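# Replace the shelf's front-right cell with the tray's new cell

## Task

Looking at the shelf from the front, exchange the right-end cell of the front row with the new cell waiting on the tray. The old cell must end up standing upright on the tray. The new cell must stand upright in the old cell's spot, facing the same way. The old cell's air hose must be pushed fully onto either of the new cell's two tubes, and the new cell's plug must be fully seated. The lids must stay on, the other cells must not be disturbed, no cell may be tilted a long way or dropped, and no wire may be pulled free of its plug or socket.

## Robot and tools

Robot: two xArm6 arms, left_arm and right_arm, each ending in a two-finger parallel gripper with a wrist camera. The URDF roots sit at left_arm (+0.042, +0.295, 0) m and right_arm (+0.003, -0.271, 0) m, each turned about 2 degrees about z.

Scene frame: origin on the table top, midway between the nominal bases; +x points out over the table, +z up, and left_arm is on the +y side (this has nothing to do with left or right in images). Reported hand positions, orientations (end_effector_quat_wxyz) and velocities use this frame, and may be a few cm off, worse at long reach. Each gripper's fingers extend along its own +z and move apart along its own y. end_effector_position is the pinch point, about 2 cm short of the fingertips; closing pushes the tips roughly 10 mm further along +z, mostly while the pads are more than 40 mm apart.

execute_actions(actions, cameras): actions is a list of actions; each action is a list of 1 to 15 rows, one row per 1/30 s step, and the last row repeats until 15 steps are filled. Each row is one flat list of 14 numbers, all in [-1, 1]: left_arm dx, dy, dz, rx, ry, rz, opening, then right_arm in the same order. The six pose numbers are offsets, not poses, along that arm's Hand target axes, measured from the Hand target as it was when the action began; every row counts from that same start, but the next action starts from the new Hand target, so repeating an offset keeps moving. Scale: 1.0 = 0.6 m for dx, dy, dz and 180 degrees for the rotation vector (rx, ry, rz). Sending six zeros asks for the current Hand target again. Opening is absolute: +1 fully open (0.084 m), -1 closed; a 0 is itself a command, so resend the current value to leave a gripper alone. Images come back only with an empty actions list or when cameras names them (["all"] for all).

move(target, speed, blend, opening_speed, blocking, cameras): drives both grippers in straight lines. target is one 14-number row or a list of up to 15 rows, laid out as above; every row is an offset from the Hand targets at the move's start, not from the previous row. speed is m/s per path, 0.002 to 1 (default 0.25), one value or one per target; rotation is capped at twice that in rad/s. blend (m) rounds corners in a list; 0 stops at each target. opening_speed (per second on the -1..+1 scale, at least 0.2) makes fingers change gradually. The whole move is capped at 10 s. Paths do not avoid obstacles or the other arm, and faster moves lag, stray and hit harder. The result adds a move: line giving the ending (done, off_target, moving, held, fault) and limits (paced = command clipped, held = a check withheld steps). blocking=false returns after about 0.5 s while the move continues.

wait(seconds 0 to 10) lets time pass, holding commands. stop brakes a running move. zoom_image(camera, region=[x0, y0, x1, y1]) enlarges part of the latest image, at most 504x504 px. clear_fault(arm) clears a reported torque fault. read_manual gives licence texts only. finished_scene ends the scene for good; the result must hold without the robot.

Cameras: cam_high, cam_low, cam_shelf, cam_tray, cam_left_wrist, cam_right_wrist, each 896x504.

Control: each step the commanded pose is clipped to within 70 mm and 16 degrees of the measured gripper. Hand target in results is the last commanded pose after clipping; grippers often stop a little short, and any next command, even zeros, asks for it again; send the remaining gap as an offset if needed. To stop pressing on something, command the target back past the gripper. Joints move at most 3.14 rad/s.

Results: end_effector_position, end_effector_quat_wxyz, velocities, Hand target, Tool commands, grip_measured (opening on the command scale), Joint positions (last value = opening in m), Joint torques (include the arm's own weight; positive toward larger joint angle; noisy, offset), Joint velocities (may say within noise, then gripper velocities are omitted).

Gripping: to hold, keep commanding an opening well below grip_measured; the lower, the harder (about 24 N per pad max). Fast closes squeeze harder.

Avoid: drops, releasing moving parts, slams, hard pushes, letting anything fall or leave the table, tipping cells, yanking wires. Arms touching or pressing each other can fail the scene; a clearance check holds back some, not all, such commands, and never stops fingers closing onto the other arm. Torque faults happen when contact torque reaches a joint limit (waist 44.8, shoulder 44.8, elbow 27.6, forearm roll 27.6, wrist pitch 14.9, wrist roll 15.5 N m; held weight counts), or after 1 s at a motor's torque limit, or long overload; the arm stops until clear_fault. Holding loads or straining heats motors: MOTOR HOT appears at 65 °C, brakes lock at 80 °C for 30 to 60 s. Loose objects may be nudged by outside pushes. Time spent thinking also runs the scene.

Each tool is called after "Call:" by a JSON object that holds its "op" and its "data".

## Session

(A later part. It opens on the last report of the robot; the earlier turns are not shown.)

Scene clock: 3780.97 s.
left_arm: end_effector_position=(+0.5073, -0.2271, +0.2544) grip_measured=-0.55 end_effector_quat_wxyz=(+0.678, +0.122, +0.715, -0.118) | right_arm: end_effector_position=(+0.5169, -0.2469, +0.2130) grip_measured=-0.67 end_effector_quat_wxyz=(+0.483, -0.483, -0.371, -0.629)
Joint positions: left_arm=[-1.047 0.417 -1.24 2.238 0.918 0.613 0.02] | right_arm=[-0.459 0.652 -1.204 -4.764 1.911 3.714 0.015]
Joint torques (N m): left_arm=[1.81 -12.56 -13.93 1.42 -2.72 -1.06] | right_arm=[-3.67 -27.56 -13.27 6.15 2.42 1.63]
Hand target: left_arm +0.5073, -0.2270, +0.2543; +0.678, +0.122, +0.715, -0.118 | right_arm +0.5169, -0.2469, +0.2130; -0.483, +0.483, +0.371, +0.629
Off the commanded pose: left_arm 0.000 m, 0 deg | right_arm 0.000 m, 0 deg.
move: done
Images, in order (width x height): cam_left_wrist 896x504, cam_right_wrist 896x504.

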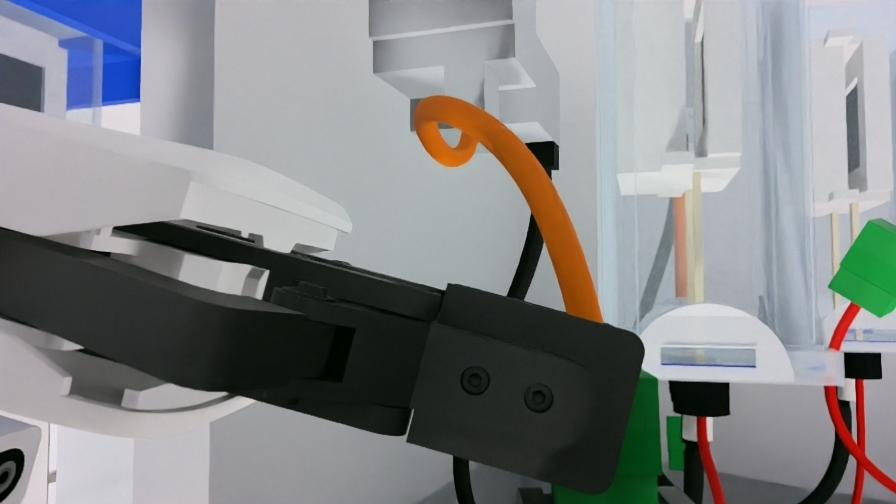

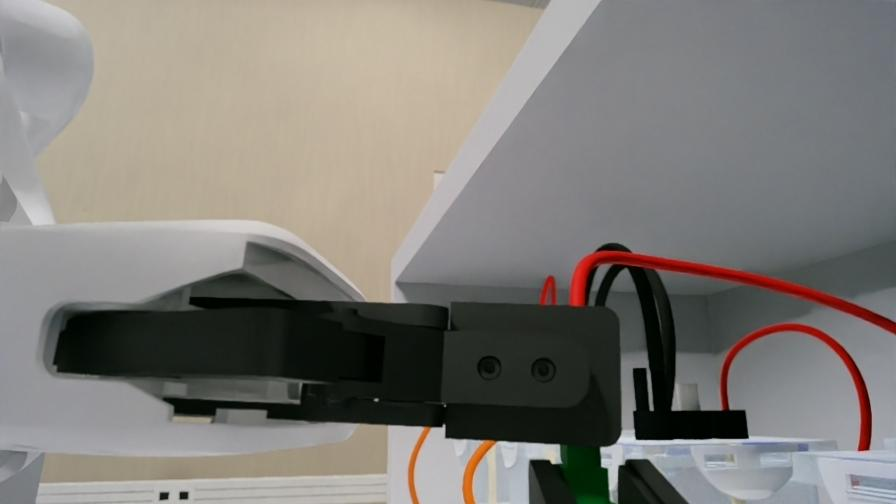

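Call:
{"op": "move", "data": {"target": [0.0033,0,0.0002,0,0,0,-1,0,0,0,0,0,0,-1], "speed": 0.015, "cameras": ["cam_left_wrist","cam_right_wrist"]}}

Call:
{"op": "zoom_image", "data": {"camera": "cam_left_wrist", "region": [540, 364, 680, 504]}}

Call:
{"op": "zoom_image", "data": {"camera": "cam_right_wrist", "region": [540, 414, 630, 504]}}

Scene clock: 3788.30 s.
left_arm: end_effector_position=(+0.5075, -0.2270, +0.2524) grip_measured=-0.55 end_effector_quat_wxyz=(+0.678, +0.122, +0.715, -0.117) | right_arm: end_effector_position=(+0.5169, -0.2469, +0.2130) grip_measured=-0.67 end_effector_quat_wxyz=(+0.483, -0.483, -0.371, -0.629)
Joint positions: left_arm=[-1.047 0.42 -1.24 2.24 0.921 0.609 0.02] | right_arm=[-0.459 0.652 -1.204 -4.764 1.911 3.714 0.015]
Joint torques (N m): left_arm=[-8.56 -6.79 -6.34 1.29 -2.72 -3.01] | right_arm=[-0.8 -25.25 -10.82 1.92 4.2 1.51]
Hand target: left_arm +0.5073, -0.2270, +0.2524; +0.678, +0.122, +0.715, -0.118 | right_arm +0.5169, -0.2469, +0.2130; -0.483, +0.483, +0.371, +0.629
Off the commanded pose: left_arm 0.000 m, 0 deg | right_arm 0.000 m, 0 deg.
move: done
Images, in order (width x height): cam_left_wrist 896x504, cam_right_wrist 896x504.

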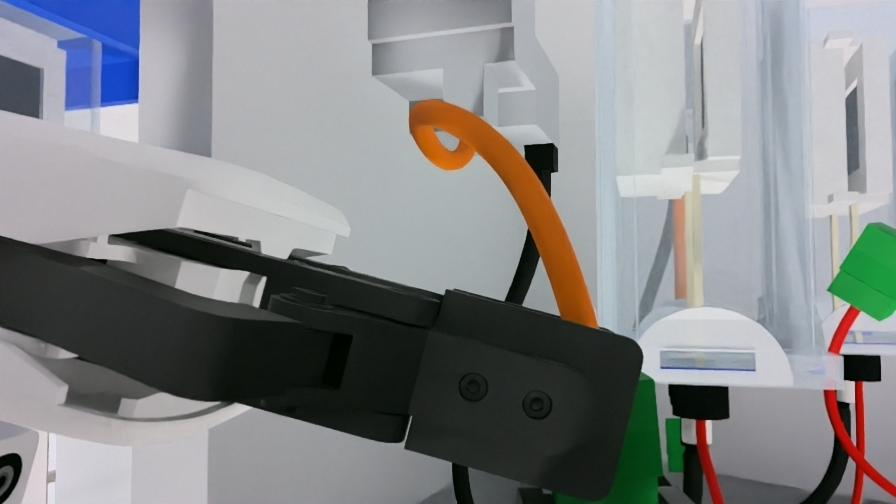

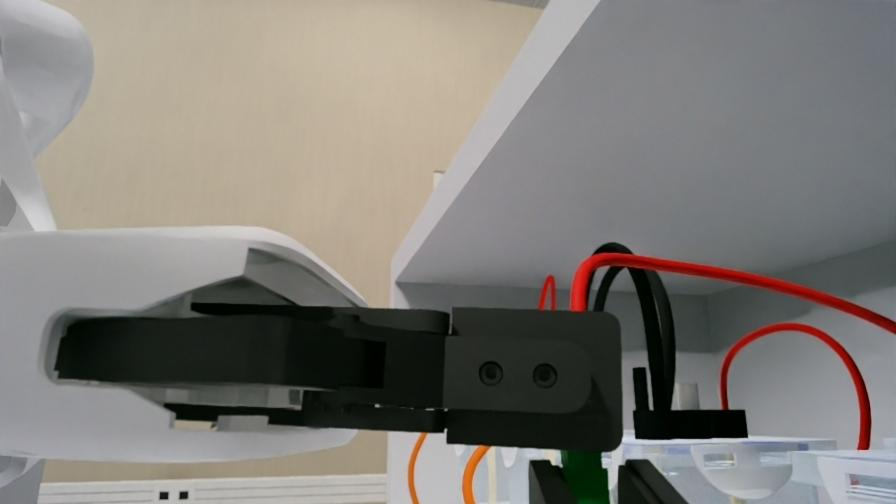

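Scaled by 3.600.

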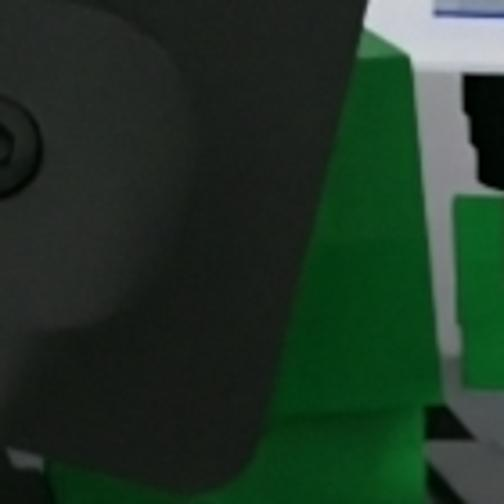

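Scaled by 5.600.

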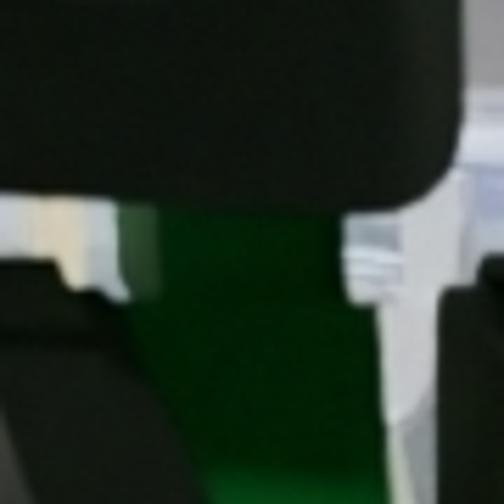

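Call:
{"op": "move", "data": {"target": [[0,0,0,0,0,0,-1,-0.00129,0,0.00105,0,0.0139,0,-1],[0.0025,0,0.0002,0,0,0,-1,-0.0019,0,0.0016,0,0.0208,0,-1]], "speed": 0.015, "cameras": ["cam_left_wrist","cam_right_wrist"]}}

Call:
{"op": "zoom_image", "data": {"camera": "cam_left_wrist", "region": [540, 364, 680, 504]}}

Call:
{"op": "zoom_image", "data": {"camera": "cam_right_wrist", "region": [540, 414, 630, 504]}}

Scene clock: 3803.87 s.
left_arm: end_effector_position=(+0.5074, -0.2271, +0.2509) grip_measured=-0.55 end_effector_quat_wxyz=(+0.678, +0.122, +0.715, -0.118) | right_arm: end_effector_position=(+0.5172, -0.2457, +0.2122) grip_measured=-0.67 end_effector_quat_wxyz=(+0.495, -0.462, -0.355, -0.645)
Joint positions: left_arm=[-1.048 0.423 -1.239 2.241 0.923 0.606 0.02] | right_arm=[-0.455 0.697 -1.219 -4.735 1.963 3.695 0.015]
Joint torques (N m): left_arm=[-8.77 -4.68 -4.9 1.23 -3.25 -3.14] | right_arm=[10.79 -23.31 -14.06 6.48 6.83 -2.88]
Hand target: left_arm +0.5074, -0.2271, +0.2509; +0.678, +0.122, +0.715, -0.118 | right_arm +0.5172, -0.2457, +0.2122; -0.495, +0.462, +0.355, +0.645
Off the commanded pose: left_arm 0.000 m, 0 deg | right_arm 0.000 m, 0 deg.
move: done
Images, in order (width x height): cam_left_wrist 896x504, cam_right_wrist 896x504.

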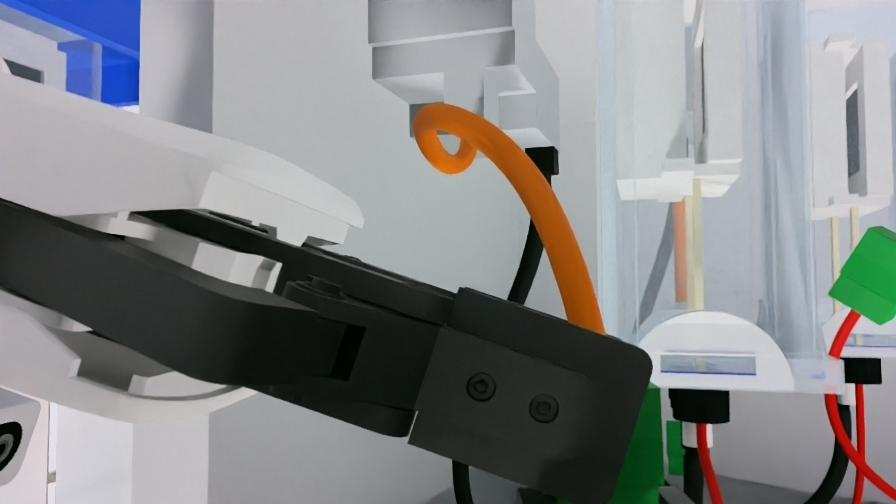

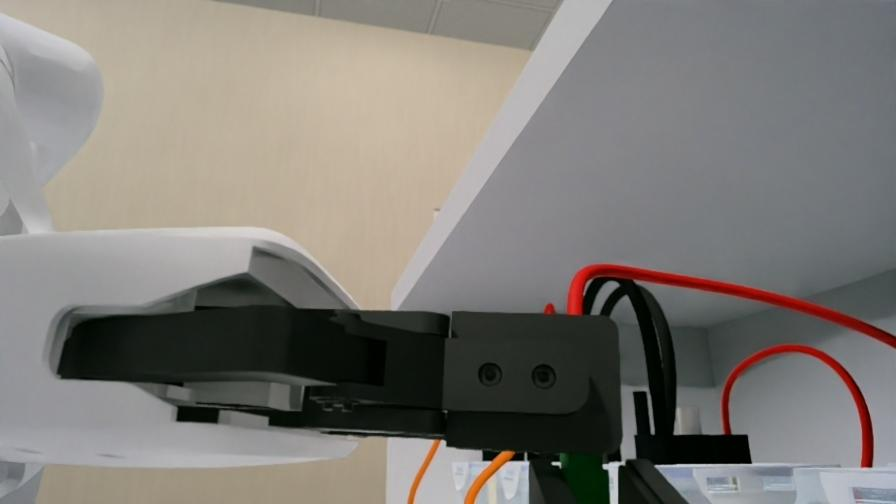

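Scaled by 3.600.

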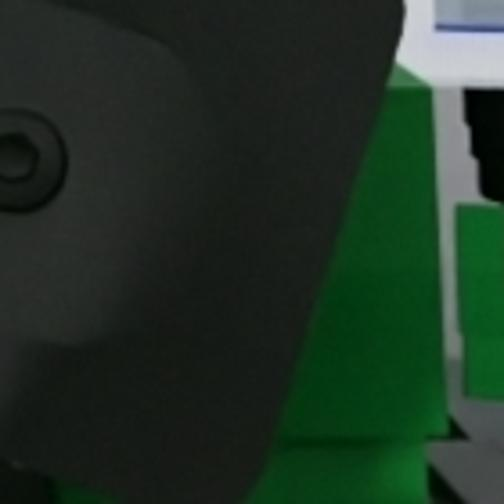

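Scaled by 5.600.

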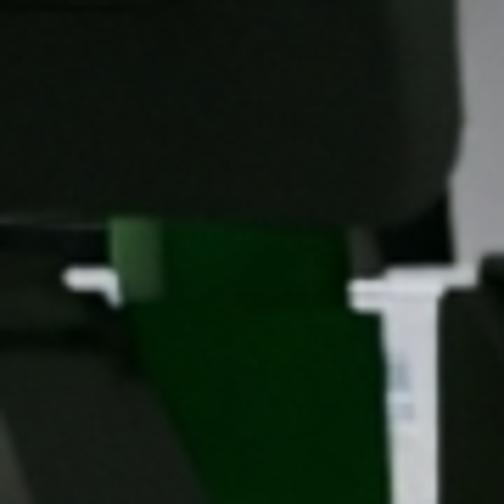

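Call:
{"op": "move", "data": {"target": [[-0.0017,0,-0.0001,0,0,0,-0.36,0,0,0,0,0,0,-1],[-0.03,0,-0.0016,0,0,0,-0.36,0,0,0,0,0,0,-1]], "speed": 0.03, "opening_speed": 0.3, "cameras": ["cam_left_wrist","cam_right_wrist"]}}

Call:
{"op": "zoom_image", "data": {"camera": "cam_right_wrist", "region": [530, 370, 650, 504]}}

Call:
{"op": "zoom_image", "data": {"camera": "cam_left_wrist", "region": [530, 360, 680, 504]}}

Scene clock: 3814.00 s.
left_arm: end_effector_position=(+0.5074, -0.2270, +0.2688) grip_measured=-0.38 end_effector_quat_wxyz=(+0.678, +0.122, +0.715, -0.118) | right_arm: end_effector_position=(+0.5172, -0.2457, +0.2122) grip_measured=-0.67 end_effector_quat_wxyz=(+0.495, -0.462, -0.355, -0.645)
Joint positions: left_arm=[-1.044 0.391 -1.244 2.222 0.898 0.641 0.028] | right_arm=[-0.455 0.697 -1.219 -4.735 1.963 3.695 0.015]
Joint torques (N m): left_arm=[4.37 -29 -20.41 -0.88 0.36 2.72] | right_arm=[-5.29 -24.2 -7.72 0.13 0.38 -2.3]
Hand target: left_arm +0.5074, -0.2270, +0.2689; +0.678, +0.122, +0.715, -0.118 | right_arm +0.5172, -0.2457, +0.2122; -0.495, +0.462, +0.355, +0.645
Off the commanded pose: left_arm 0.000 m, 0 deg | right_arm 0.000 m, 0 deg.
move: done
Images, in order (width x height): cam_left_wrist 896x504, cam_right_wrist 896x504.

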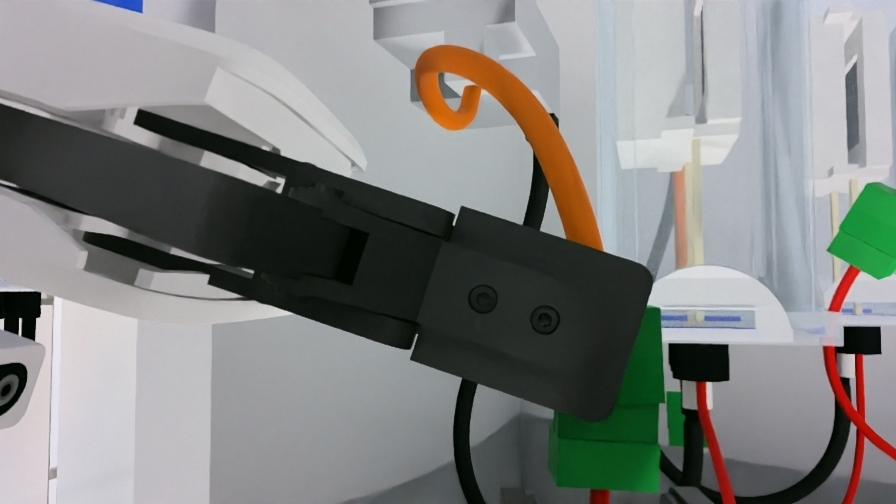

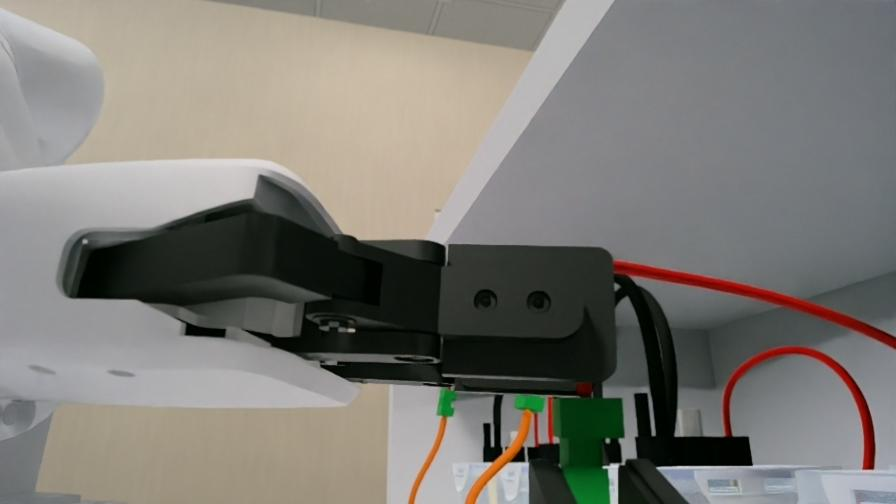

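Scaled by 3.761.

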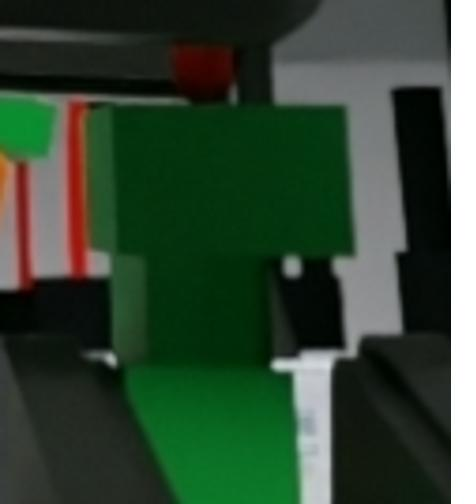

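Scaled by 3.360.

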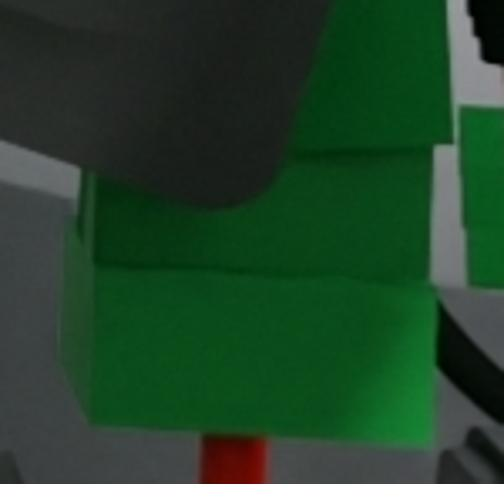

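Call:
{"op": "move", "data": {"target": [[0.0260,0,0.0014,0,0,0,-0.36,0,0,0,0,0,0,-1],[0.0260,0,0.0014,0,0,0,-1,0,0,0,0,0,0,-1],[0.0227,0,0.0012,0,0,0,-1,0,0,0,0,0,0,-1],[0.0227,0.0005,0.0012,-0.0256,0,-0.0194,-1,0,0,0,0,0,0,-1]], "speed": 0.03, "opening_speed": 0.3, "cameras": ["cam_left_wrist","cam_right_wrist"]}}

Call:
{"op": "zoom_image", "data": {"camera": "cam_right_wrist", "region": [530, 370, 650, 504]}}

Call:
{"op": "zoom_image", "data": {"camera": "cam_left_wrist", "region": [530, 360, 680, 504]}}

Scene clock: 3895.07 s.
left_arm: end_effector_position=(+0.5075, -0.2268, +0.2552) grip_measured=-0.54 end_effector_quat_wxyz=(+0.679, +0.073, +0.723, -0.109) | right_arm: end_effector_position=(+0.5172, -0.2457, +0.2122) grip_measured=-0.67 end_effector_quat_wxyz=(+0.495, -0.462, -0.355, -0.645)
Joint positions: left_arm=[-1.077 0.442 -1.275 2.123 0.978 0.623 0.02] | right_arm=[-0.455 0.697 -1.219 -4.735 1.963 3.695 0.015]
Joint torques (N m): left_arm=[-3.61 -19.67 -20.27 -0.65 3.11 2.74] | right_arm=[-2.84 -25.07 -6.22 -0.87 1.59 -0.54]
Hand target: left_arm +0.5075, -0.2268, +0.2552; +0.679, +0.073, +0.723, -0.109 | right_arm +0.5172, -0.2457, +0.2122; -0.495, +0.462, +0.355, +0.645
Off the commanded pose: left_arm 0.000 m, 0 deg | right_arm 0.000 m, 0 deg.
move: done
Images, in order (width x height): cam_left_wrist 896x504, cam_right_wrist 896x504.

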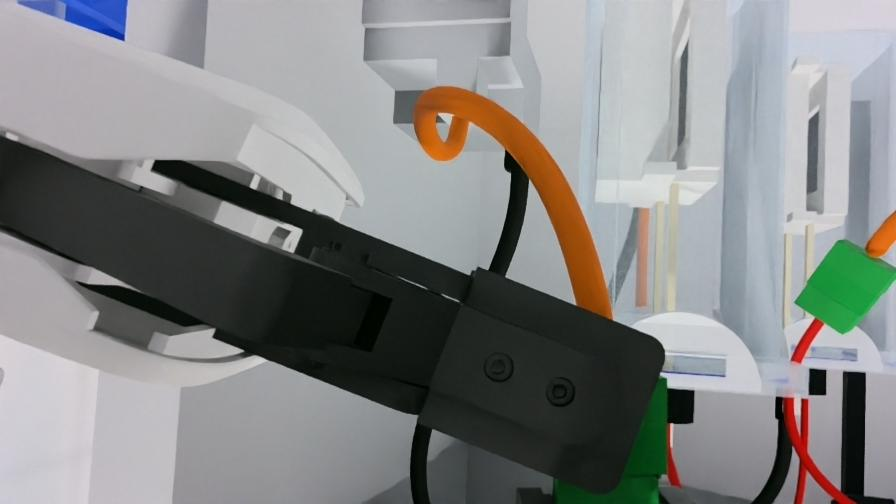

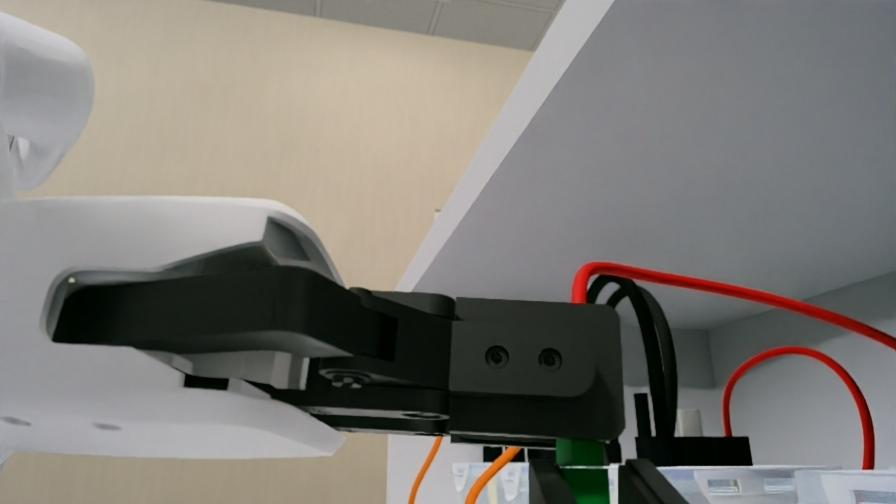

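Scaled by 3.761.

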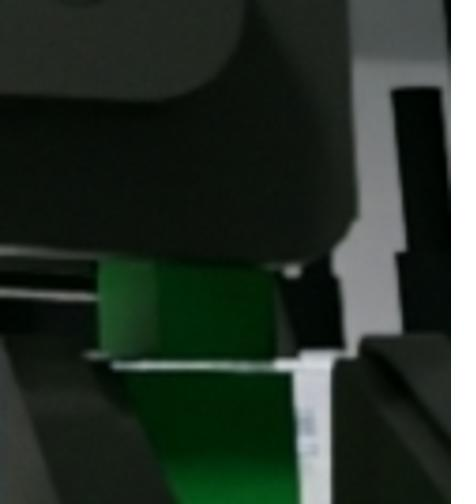

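Scaled by 3.360.

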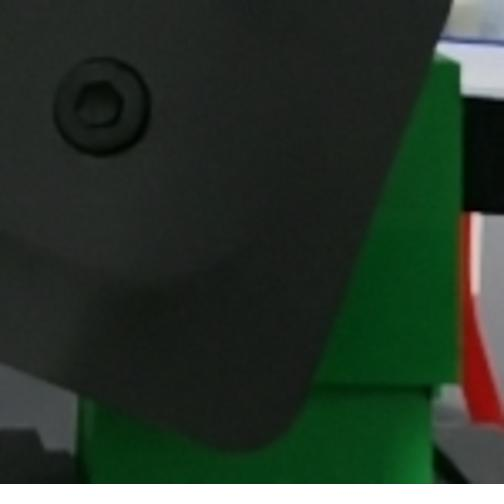

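Call:
{"op": "move", "data": {"target": [[0,0.00075,0,0,0,0,-1,0,0,0,0,0,0,-1],[0.0033,0.00075,0,0,0,0,-1,0,0,0,0,0,0,-1]], "speed": 0.015, "cameras": ["cam_left_wrist","cam_right_wrist"]}}

Call:
{"op": "zoom_image", "data": {"camera": "cam_right_wrist", "region": [530, 370, 650, 504]}}

Call:
{"op": "zoom_image", "data": {"camera": "cam_left_wrist", "region": [530, 360, 680, 504]}}

Scene clock: 3920.60 s.
left_arm: end_effector_position=(+0.5076, -0.2263, +0.2535) grip_measured=-0.55 end_effector_quat_wxyz=(+0.679, +0.073, +0.722, -0.109) | right_arm: end_effector_position=(+0.5172, -0.2457, +0.2122) grip_measured=-0.67 end_effector_quat_wxyz=(+0.495, -0.462, -0.355, -0.645)
Joint positions: left_arm=[-1.077 0.445 -1.273 2.125 0.98 0.619 0.02] | right_arm=[-0.455 0.697 -1.219 -4.735 1.963 3.695 0.015]
Joint torques (N m): left_arm=[-3.76 -16 -14.84 1.52 1.75 -2.76] | right_arm=[-3.99 -25.12 -6.23 -0.61 1.68 0.28]
Hand target: left_arm +0.5075, -0.2264, +0.2532; +0.679, +0.073, +0.723, -0.109 | right_arm +0.5172, -0.2457, +0.2122; -0.495, +0.462, +0.355, +0.645
Off the commanded pose: left_arm 0.000 m, 0 deg | right_arm 0.000 m, 0 deg.
move: done
Images, in order (width x height): cam_left_wrist 896x504, cam_right_wrist 896x504.

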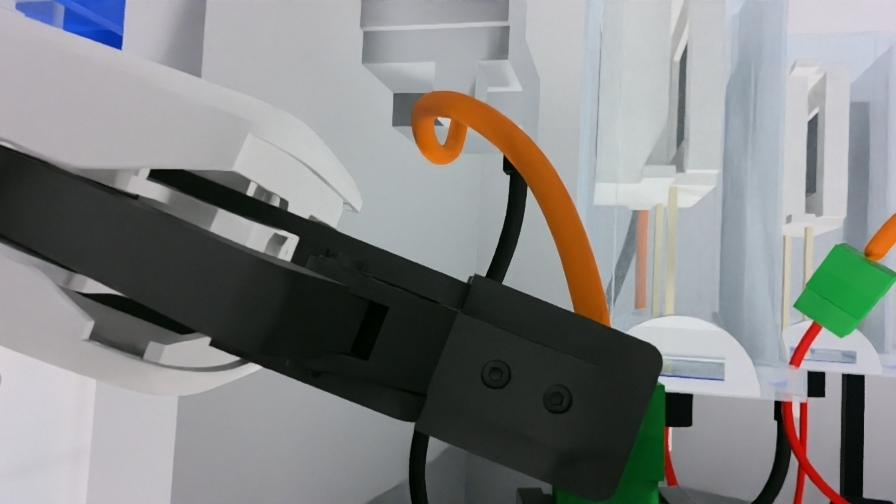

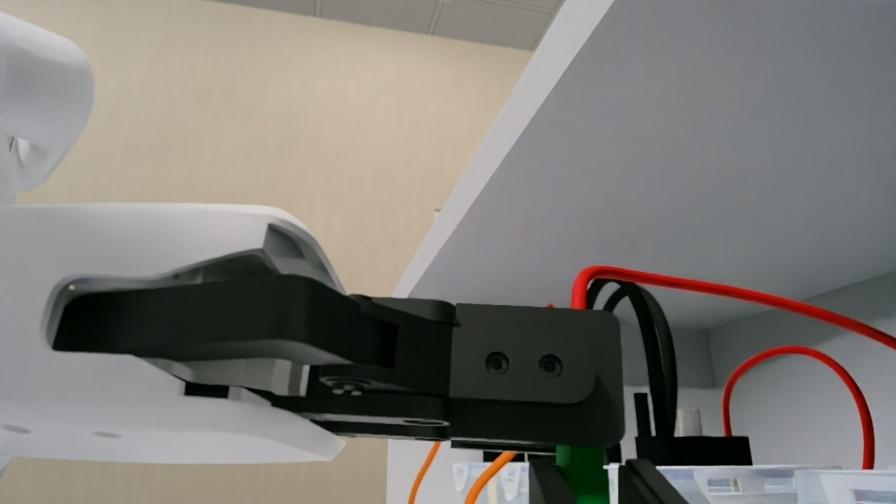

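Scaled by 3.761.

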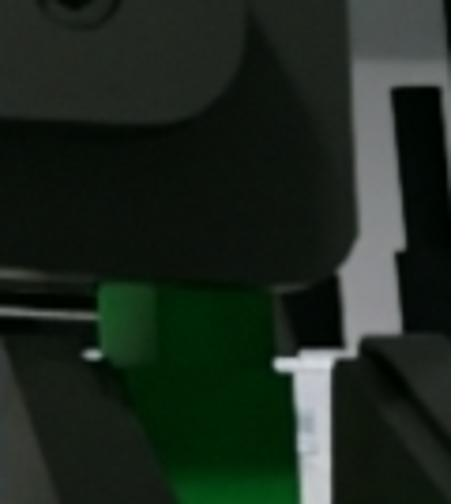

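Scaled by 3.360.

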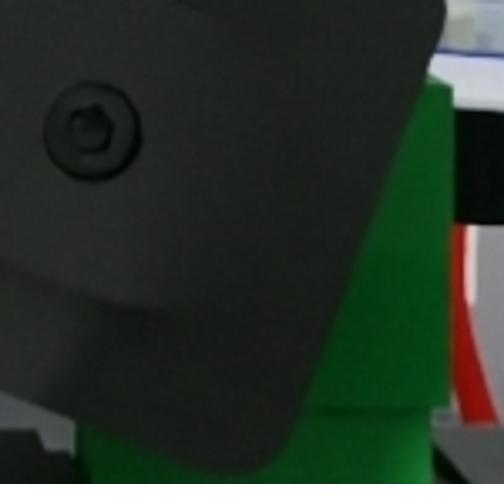

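Call:
{"op": "move", "data": {"target": [0.0025,0,0,0,0,0,-1,0,0,0,0,0,0,-1], "speed": 0.015}}

Call:
{"op": "move", "data": {"target": [0.0025,0,0,0,0,0,-1,0,0,0,0,0,0,-1], "speed": 0.015, "cameras": ["cam_left_wrist","cam_right_wrist"]}}

Call:
{"op": "zoom_image", "data": {"camera": "cam_right_wrist", "region": [530, 370, 650, 504]}}

Call:
{"op": "zoom_image", "data": {"camera": "cam_left_wrist", "region": [530, 360, 680, 504]}}

Scene clock: 3927.27 s.
left_arm: end_effector_position=(+0.5074, -0.2265, +0.2517) grip_measured=-0.55 end_effector_quat_wxyz=(+0.679, +0.073, +0.723, -0.109) | right_arm: end_effector_position=(+0.5172, -0.2457, +0.2122) grip_measured=-0.67 end_effector_quat_wxyz=(+0.495, -0.462, -0.355, -0.645)
Joint positions: left_arm=[-1.077 0.448 -1.273 2.126 0.982 0.616 0.02] | right_arm=[-0.455 0.697 -1.219 -4.735 1.963 3.695 0.015]
Joint torques (N m): left_arm=[-5.89 -16.12 -13.16 1.72 1.31 -2.81] | right_arm=[-4.03 -26.04 -9.23 4.49 2.05 1.1]
Hand target: left_arm +0.5074, -0.2265, +0.2517; +0.679, +0.073, +0.723, -0.109 | right_arm +0.5172, -0.2457, +0.2122; -0.495, +0.462, +0.355, +0.645
Off the commanded pose: left_arm 0.000 m, 0 deg | right_arm 0.000 m, 0 deg.
move: done

Scene clock: 3927.97 s.
left_arm: end_effector_position=(+0.5073, -0.2265, +0.2502) grip_measured=-0.55 end_effector_quat_wxyz=(+0.679, +0.073, +0.723, -0.109) | right_arm: end_effector_position=(+0.5172, -0.2457, +0.2122) grip_measured=-0.67 end_effector_quat_wxyz=(+0.495, -0.462, -0.355, -0.645)
Joint positions: left_arm=[-1.078 0.451 -1.273 2.128 0.984 0.614 0.02] | right_arm=[-0.455 0.697 -1.219 -4.735 1.963 3.695 0.015]
Joint torques (N m): left_arm=[-6.27 -15.91 -12.71 1.56 0.91 -2.9] | right_arm=[-3.33 -25.63 -9.78 5.42 2.08 1.11]
Hand target: left_arm +0.5073, -0.2265, +0.2502; +0.679, +0.073, +0.723, -0.109 | right_arm +0.5172, -0.2457, +0.2122; -0.495, +0.462, +0.355, +0.645
Off the commanded pose: left_arm 0.000 m, 0 deg | right_arm 0.000 m, 0 deg.
move: done
Images, in order (width x height): cam_left_wrist 896x504, cam_right_wrist 896x504.

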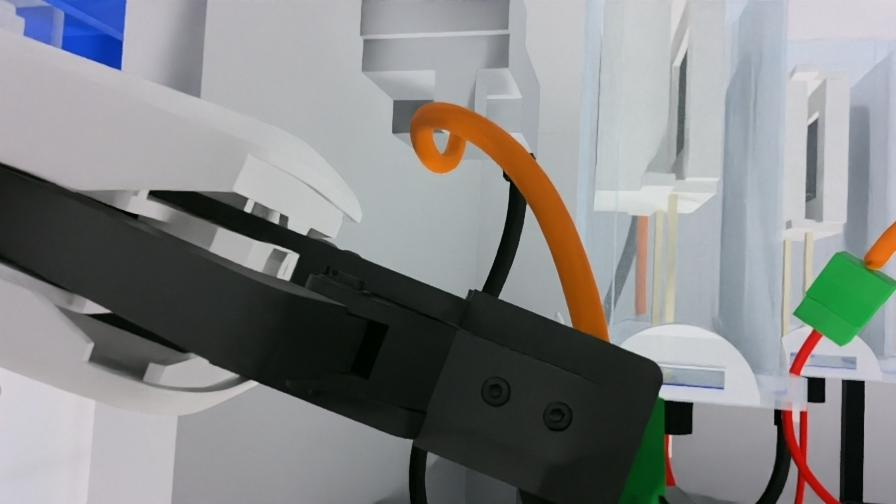

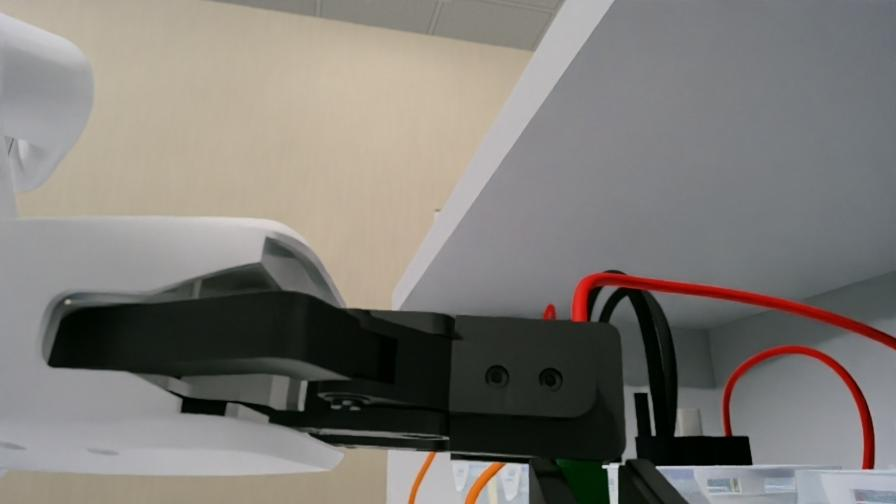

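Scaled by 3.761.

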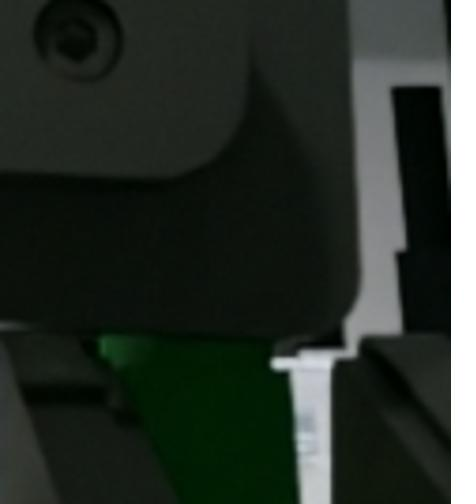

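Scaled by 3.360.

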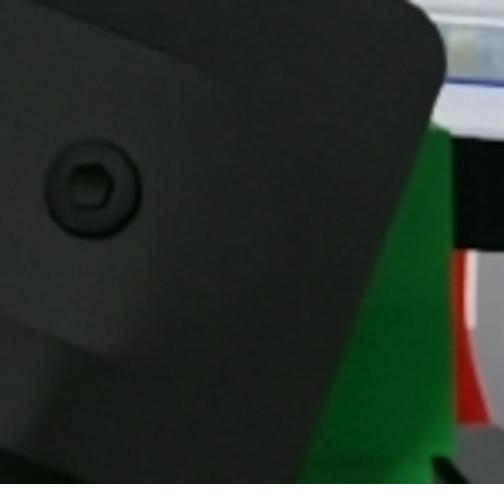

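Call:
{"op": "move", "data": {"target": [[-0.0005,0,0,0,0,0,-0.36,0,0,0,0,0,0,-1],[-0.025,0,0,0,0,0,-0.36,0,0,0,0,0,0,-1]], "speed": 0.04, "opening_speed": 0.3, "cameras": ["cam_left_wrist","cam_right_wrist"]}}

Call:
{"op": "zoom_image", "data": {"camera": "cam_right_wrist", "region": [530, 370, 650, 504]}}

Call:
{"op": "zoom_image", "data": {"camera": "cam_left_wrist", "region": [530, 360, 680, 504]}}

Scene clock: 3938.40 s.
left_arm: end_effector_position=(+0.5083, -0.2259, +0.2652) grip_measured=-0.38 end_effector_quat_wxyz=(+0.679, +0.073, +0.723, -0.109) | right_arm: end_effector_position=(+0.5172, -0.2457, +0.2122) grip_measured=-0.67 end_effector_quat_wxyz=(+0.495, -0.462, -0.355, -0.645)
Joint positions: left_arm=[-1.073 0.424 -1.275 2.115 0.965 0.642 0.028] | right_arm=[-0.455 0.697 -1.219 -4.735 1.963 3.695 0.015]
Joint torques (N m): left_arm=[4.4 -29.12 -20.45 -0.96 0.11 2.8] | right_arm=[-0.05 -26.64 -6.6 -1.4 1.31 1.41]
Hand target: left_arm +0.5083, -0.2259, +0.2652; +0.679, +0.073, +0.723, -0.109 | right_arm +0.5172, -0.2457, +0.2122; -0.495, +0.462, +0.355, +0.645
Off the commanded pose: left_arm 0.000 m, 0 deg | right_arm 0.000 m, 0 deg.
move: done
Images, in order (width x height): cam_left_wrist 896x504, cam_right_wrist 896x504.

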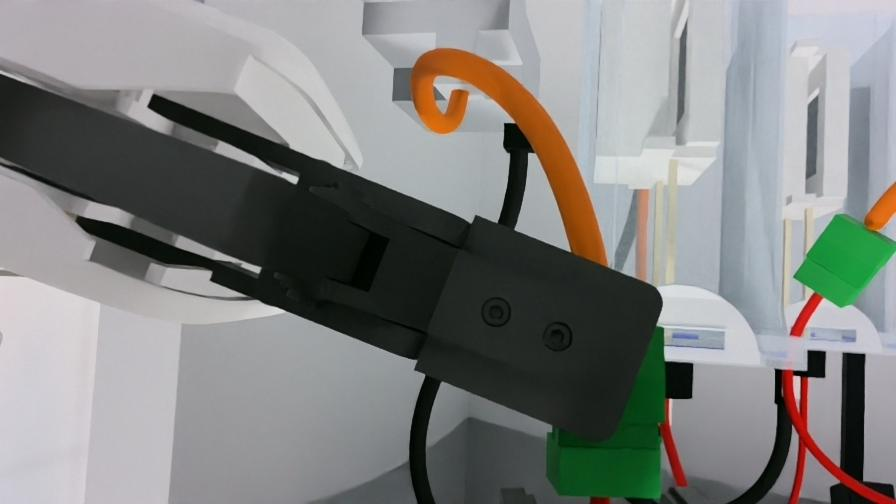

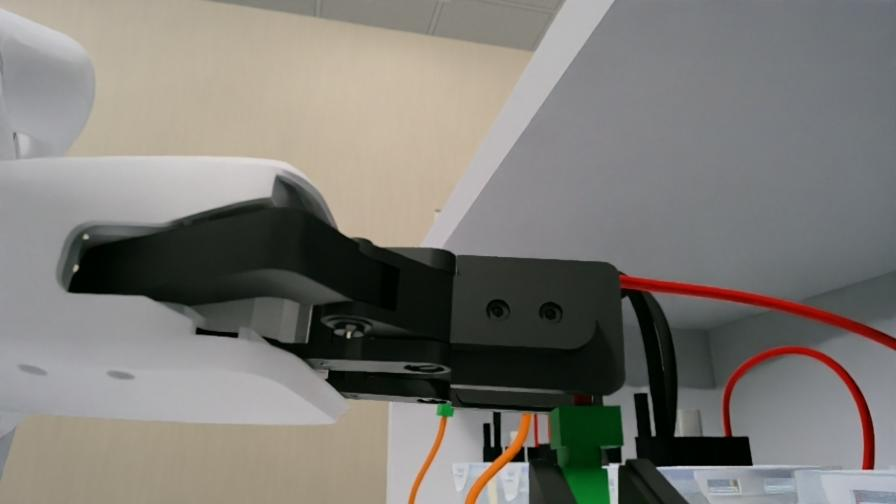

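Scaled by 3.761.

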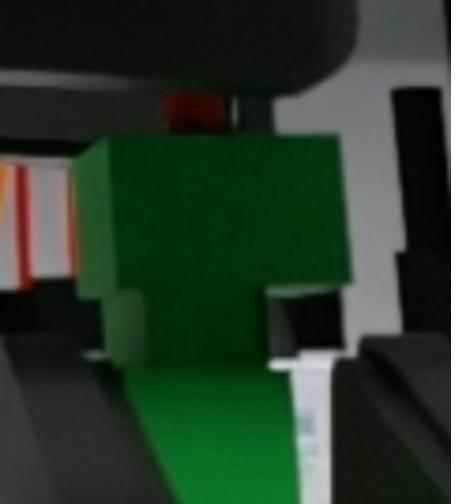

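Scaled by 3.360.

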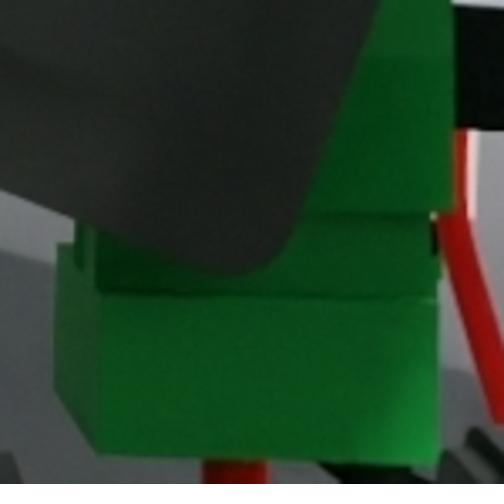

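Call:
{"op": "move", "data": {"target": [[0.0142,0,0,0,0,0,-0.36,0,0,0,0,0,0,-1],[0.0142,0,0,0,0,0,-1,0,0,0,0,0,0,-1],[0.0167,0,0,0,0,0,-1,0,0,0,0,0,0,-1]], "speed": 0.03, "opening_speed": 0.3}}

Call:
{"op": "move", "data": {"target": [0.0025,0,0,0,0,0,-1,0,0,0,0,0,0,-1], "speed": 0.015, "cameras": ["cam_left_wrist","cam_right_wrist"]}}

Call:
{"op": "zoom_image", "data": {"camera": "cam_right_wrist", "region": [530, 370, 650, 504]}}

Call:
{"op": "zoom_image", "data": {"camera": "cam_left_wrist", "region": [530, 360, 680, 504]}}

Scene clock: 3952.10 s.
left_arm: end_effector_position=(+0.5076, -0.2263, +0.2553) grip_measured=-0.55 end_effector_quat_wxyz=(+0.679, +0.073, +0.723, -0.109) | right_arm: end_effector_position=(+0.5172, -0.2457, +0.2121) grip_measured=-0.67 end_effector_quat_wxyz=(+0.495, -0.462, -0.355, -0.645)
Joint positions: left_arm=[-1.076 0.442 -1.274 2.123 0.978 0.623 0.02] | right_arm=[-0.455 0.697 -1.219 -4.735 1.963 3.695 0.015]
Joint torques (N m): left_arm=[-4.44 -13.26 -12.49 1.3 0.71 -2.86] | right_arm=[3.52 -26.64 -7.2 0.01 2.76 1.4]
Hand target: left_arm +0.5076, -0.2263, +0.2552; +0.679, +0.073, +0.723, -0.109 | right_arm +0.5172, -0.2457, +0.2122; -0.495, +0.462, +0.355, +0.645
Off the commanded pose: left_arm 0.000 m, 0 deg | right_arm 0.000 m, 0 deg.
move: done

Scene clock: 3952.80 s.
left_arm: end_effector_position=(+0.5075, -0.2264, +0.2539) grip_measured=-0.55 end_effector_quat_wxyz=(+0.679, +0.073, +0.722, -0.109) | right_arm: end_effector_position=(+0.5172, -0.2457, +0.2121) grip_measured=-0.67 end_effector_quat_wxyz=(+0.495, -0.462, -0.355, -0.645)
Joint positions: left_arm=[-1.077 0.444 -1.273 2.125 0.979 0.62 0.02] | right_arm=[-0.455 0.697 -1.219 -4.735 1.963 3.695 0.015]
Joint torques (N m): left_arm=[-6.3 -6.97 -6.72 0.68 -2.05 -2.99] | right_arm=[3.54 -26.69 -8.98 1.74 5.92 1.33]
Hand target: left_arm +0.5075, -0.2264, +0.2537; +0.679, +0.073, +0.723, -0.109 | right_arm +0.5172, -0.2457, +0.2122; -0.495, +0.462, +0.355, +0.645
Off the commanded pose: left_arm 0.000 m, 0 deg | right_arm 0.000 m, 0 deg.
move: done
Images, in order (width x height): cam_left_wrist 896x504, cam_right_wrist 896x504.

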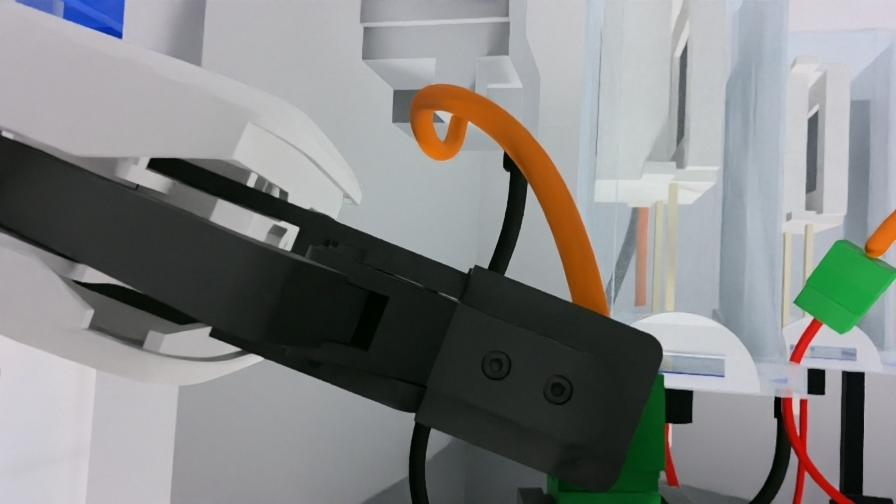

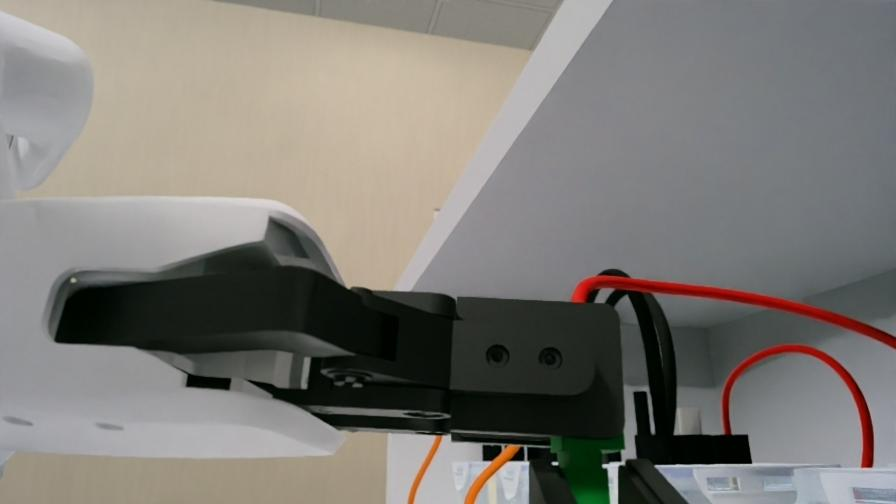

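Scaled by 3.761.

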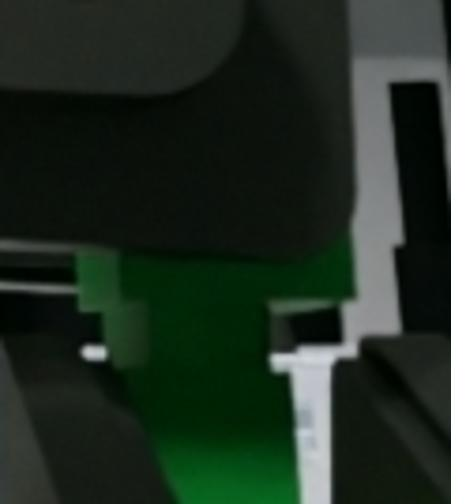

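Scaled by 3.360.

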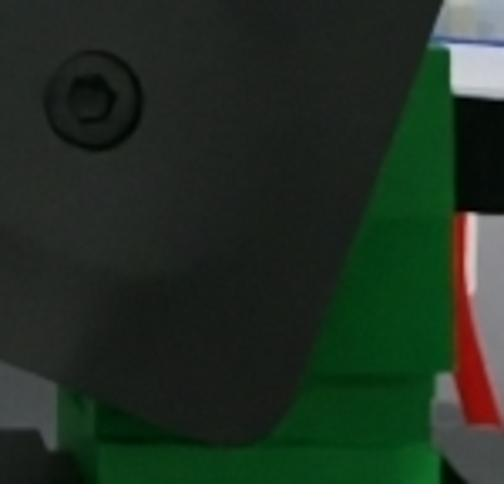

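Call:
{"op": "move", "data": {"target": [0.0033,0,0,0,0,0,-1,0,0,0,0,0,0,-1], "speed": 0.015, "cameras": ["cam_left_wrist","cam_right_wrist"]}}

Call:
{"op": "zoom_image", "data": {"camera": "cam_right_wrist", "region": [530, 370, 650, 504]}}

Call:
{"op": "zoom_image", "data": {"camera": "cam_left_wrist", "region": [530, 360, 680, 504]}}

Scene clock: 3957.93 s.
left_arm: end_effector_position=(+0.5074, -0.2265, +0.2518) grip_measured=-0.55 end_effector_quat_wxyz=(+0.679, +0.073, +0.723, -0.109) | right_arm: end_effector_position=(+0.5172, -0.2457, +0.2122) grip_measured=-0.67 end_effector_quat_wxyz=(+0.495, -0.462, -0.355, -0.645)
Joint positions: left_arm=[-1.077 0.448 -1.273 2.126 0.982 0.616 0.02] | right_arm=[-0.455 0.697 -1.219 -4.735 1.963 3.695 0.015]
Joint torques (N m): left_arm=[-8.09 -5.05 -4.39 0.81 -3.14 -3] | right_arm=[5.63 -26.84 -13.59 6.53 5.34 1.49]
Hand target: left_arm +0.5074, -0.2265, +0.2517; +0.679, +0.073, +0.723, -0.109 | right_arm +0.5172, -0.2457, +0.2122; -0.495, +0.462, +0.355, +0.645
Off the commanded pose: left_arm 0.000 m, 0 deg | right_arm 0.000 m, 0 deg.
move: done
Images, in order (width x height): cam_left_wrist 896x504, cam_right_wrist 896x504.

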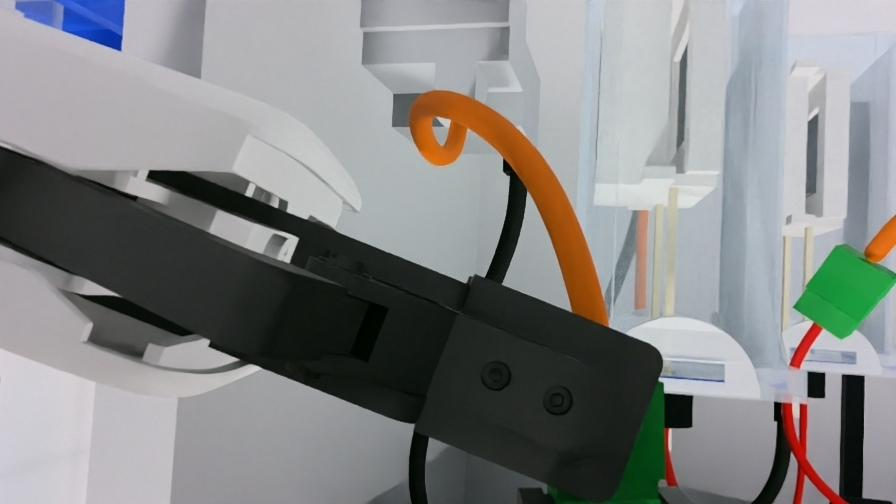

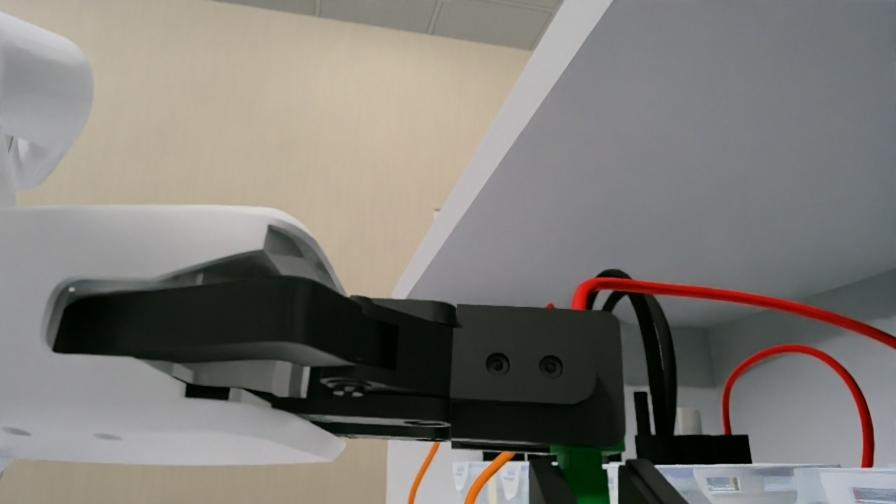

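Scaled by 3.761.

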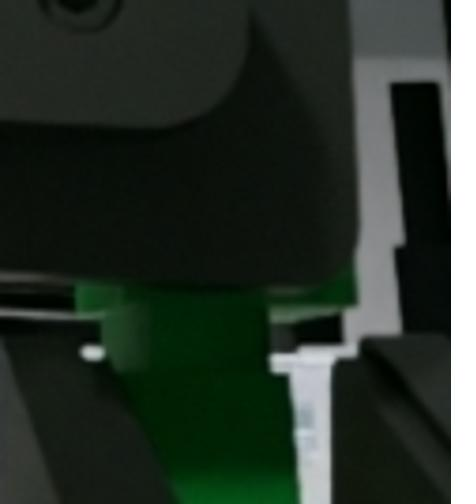

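Scaled by 3.360.

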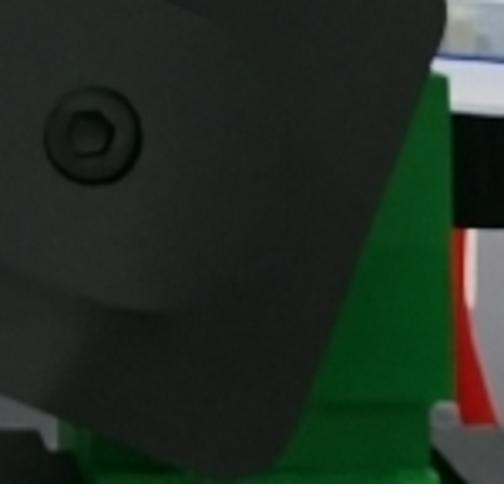

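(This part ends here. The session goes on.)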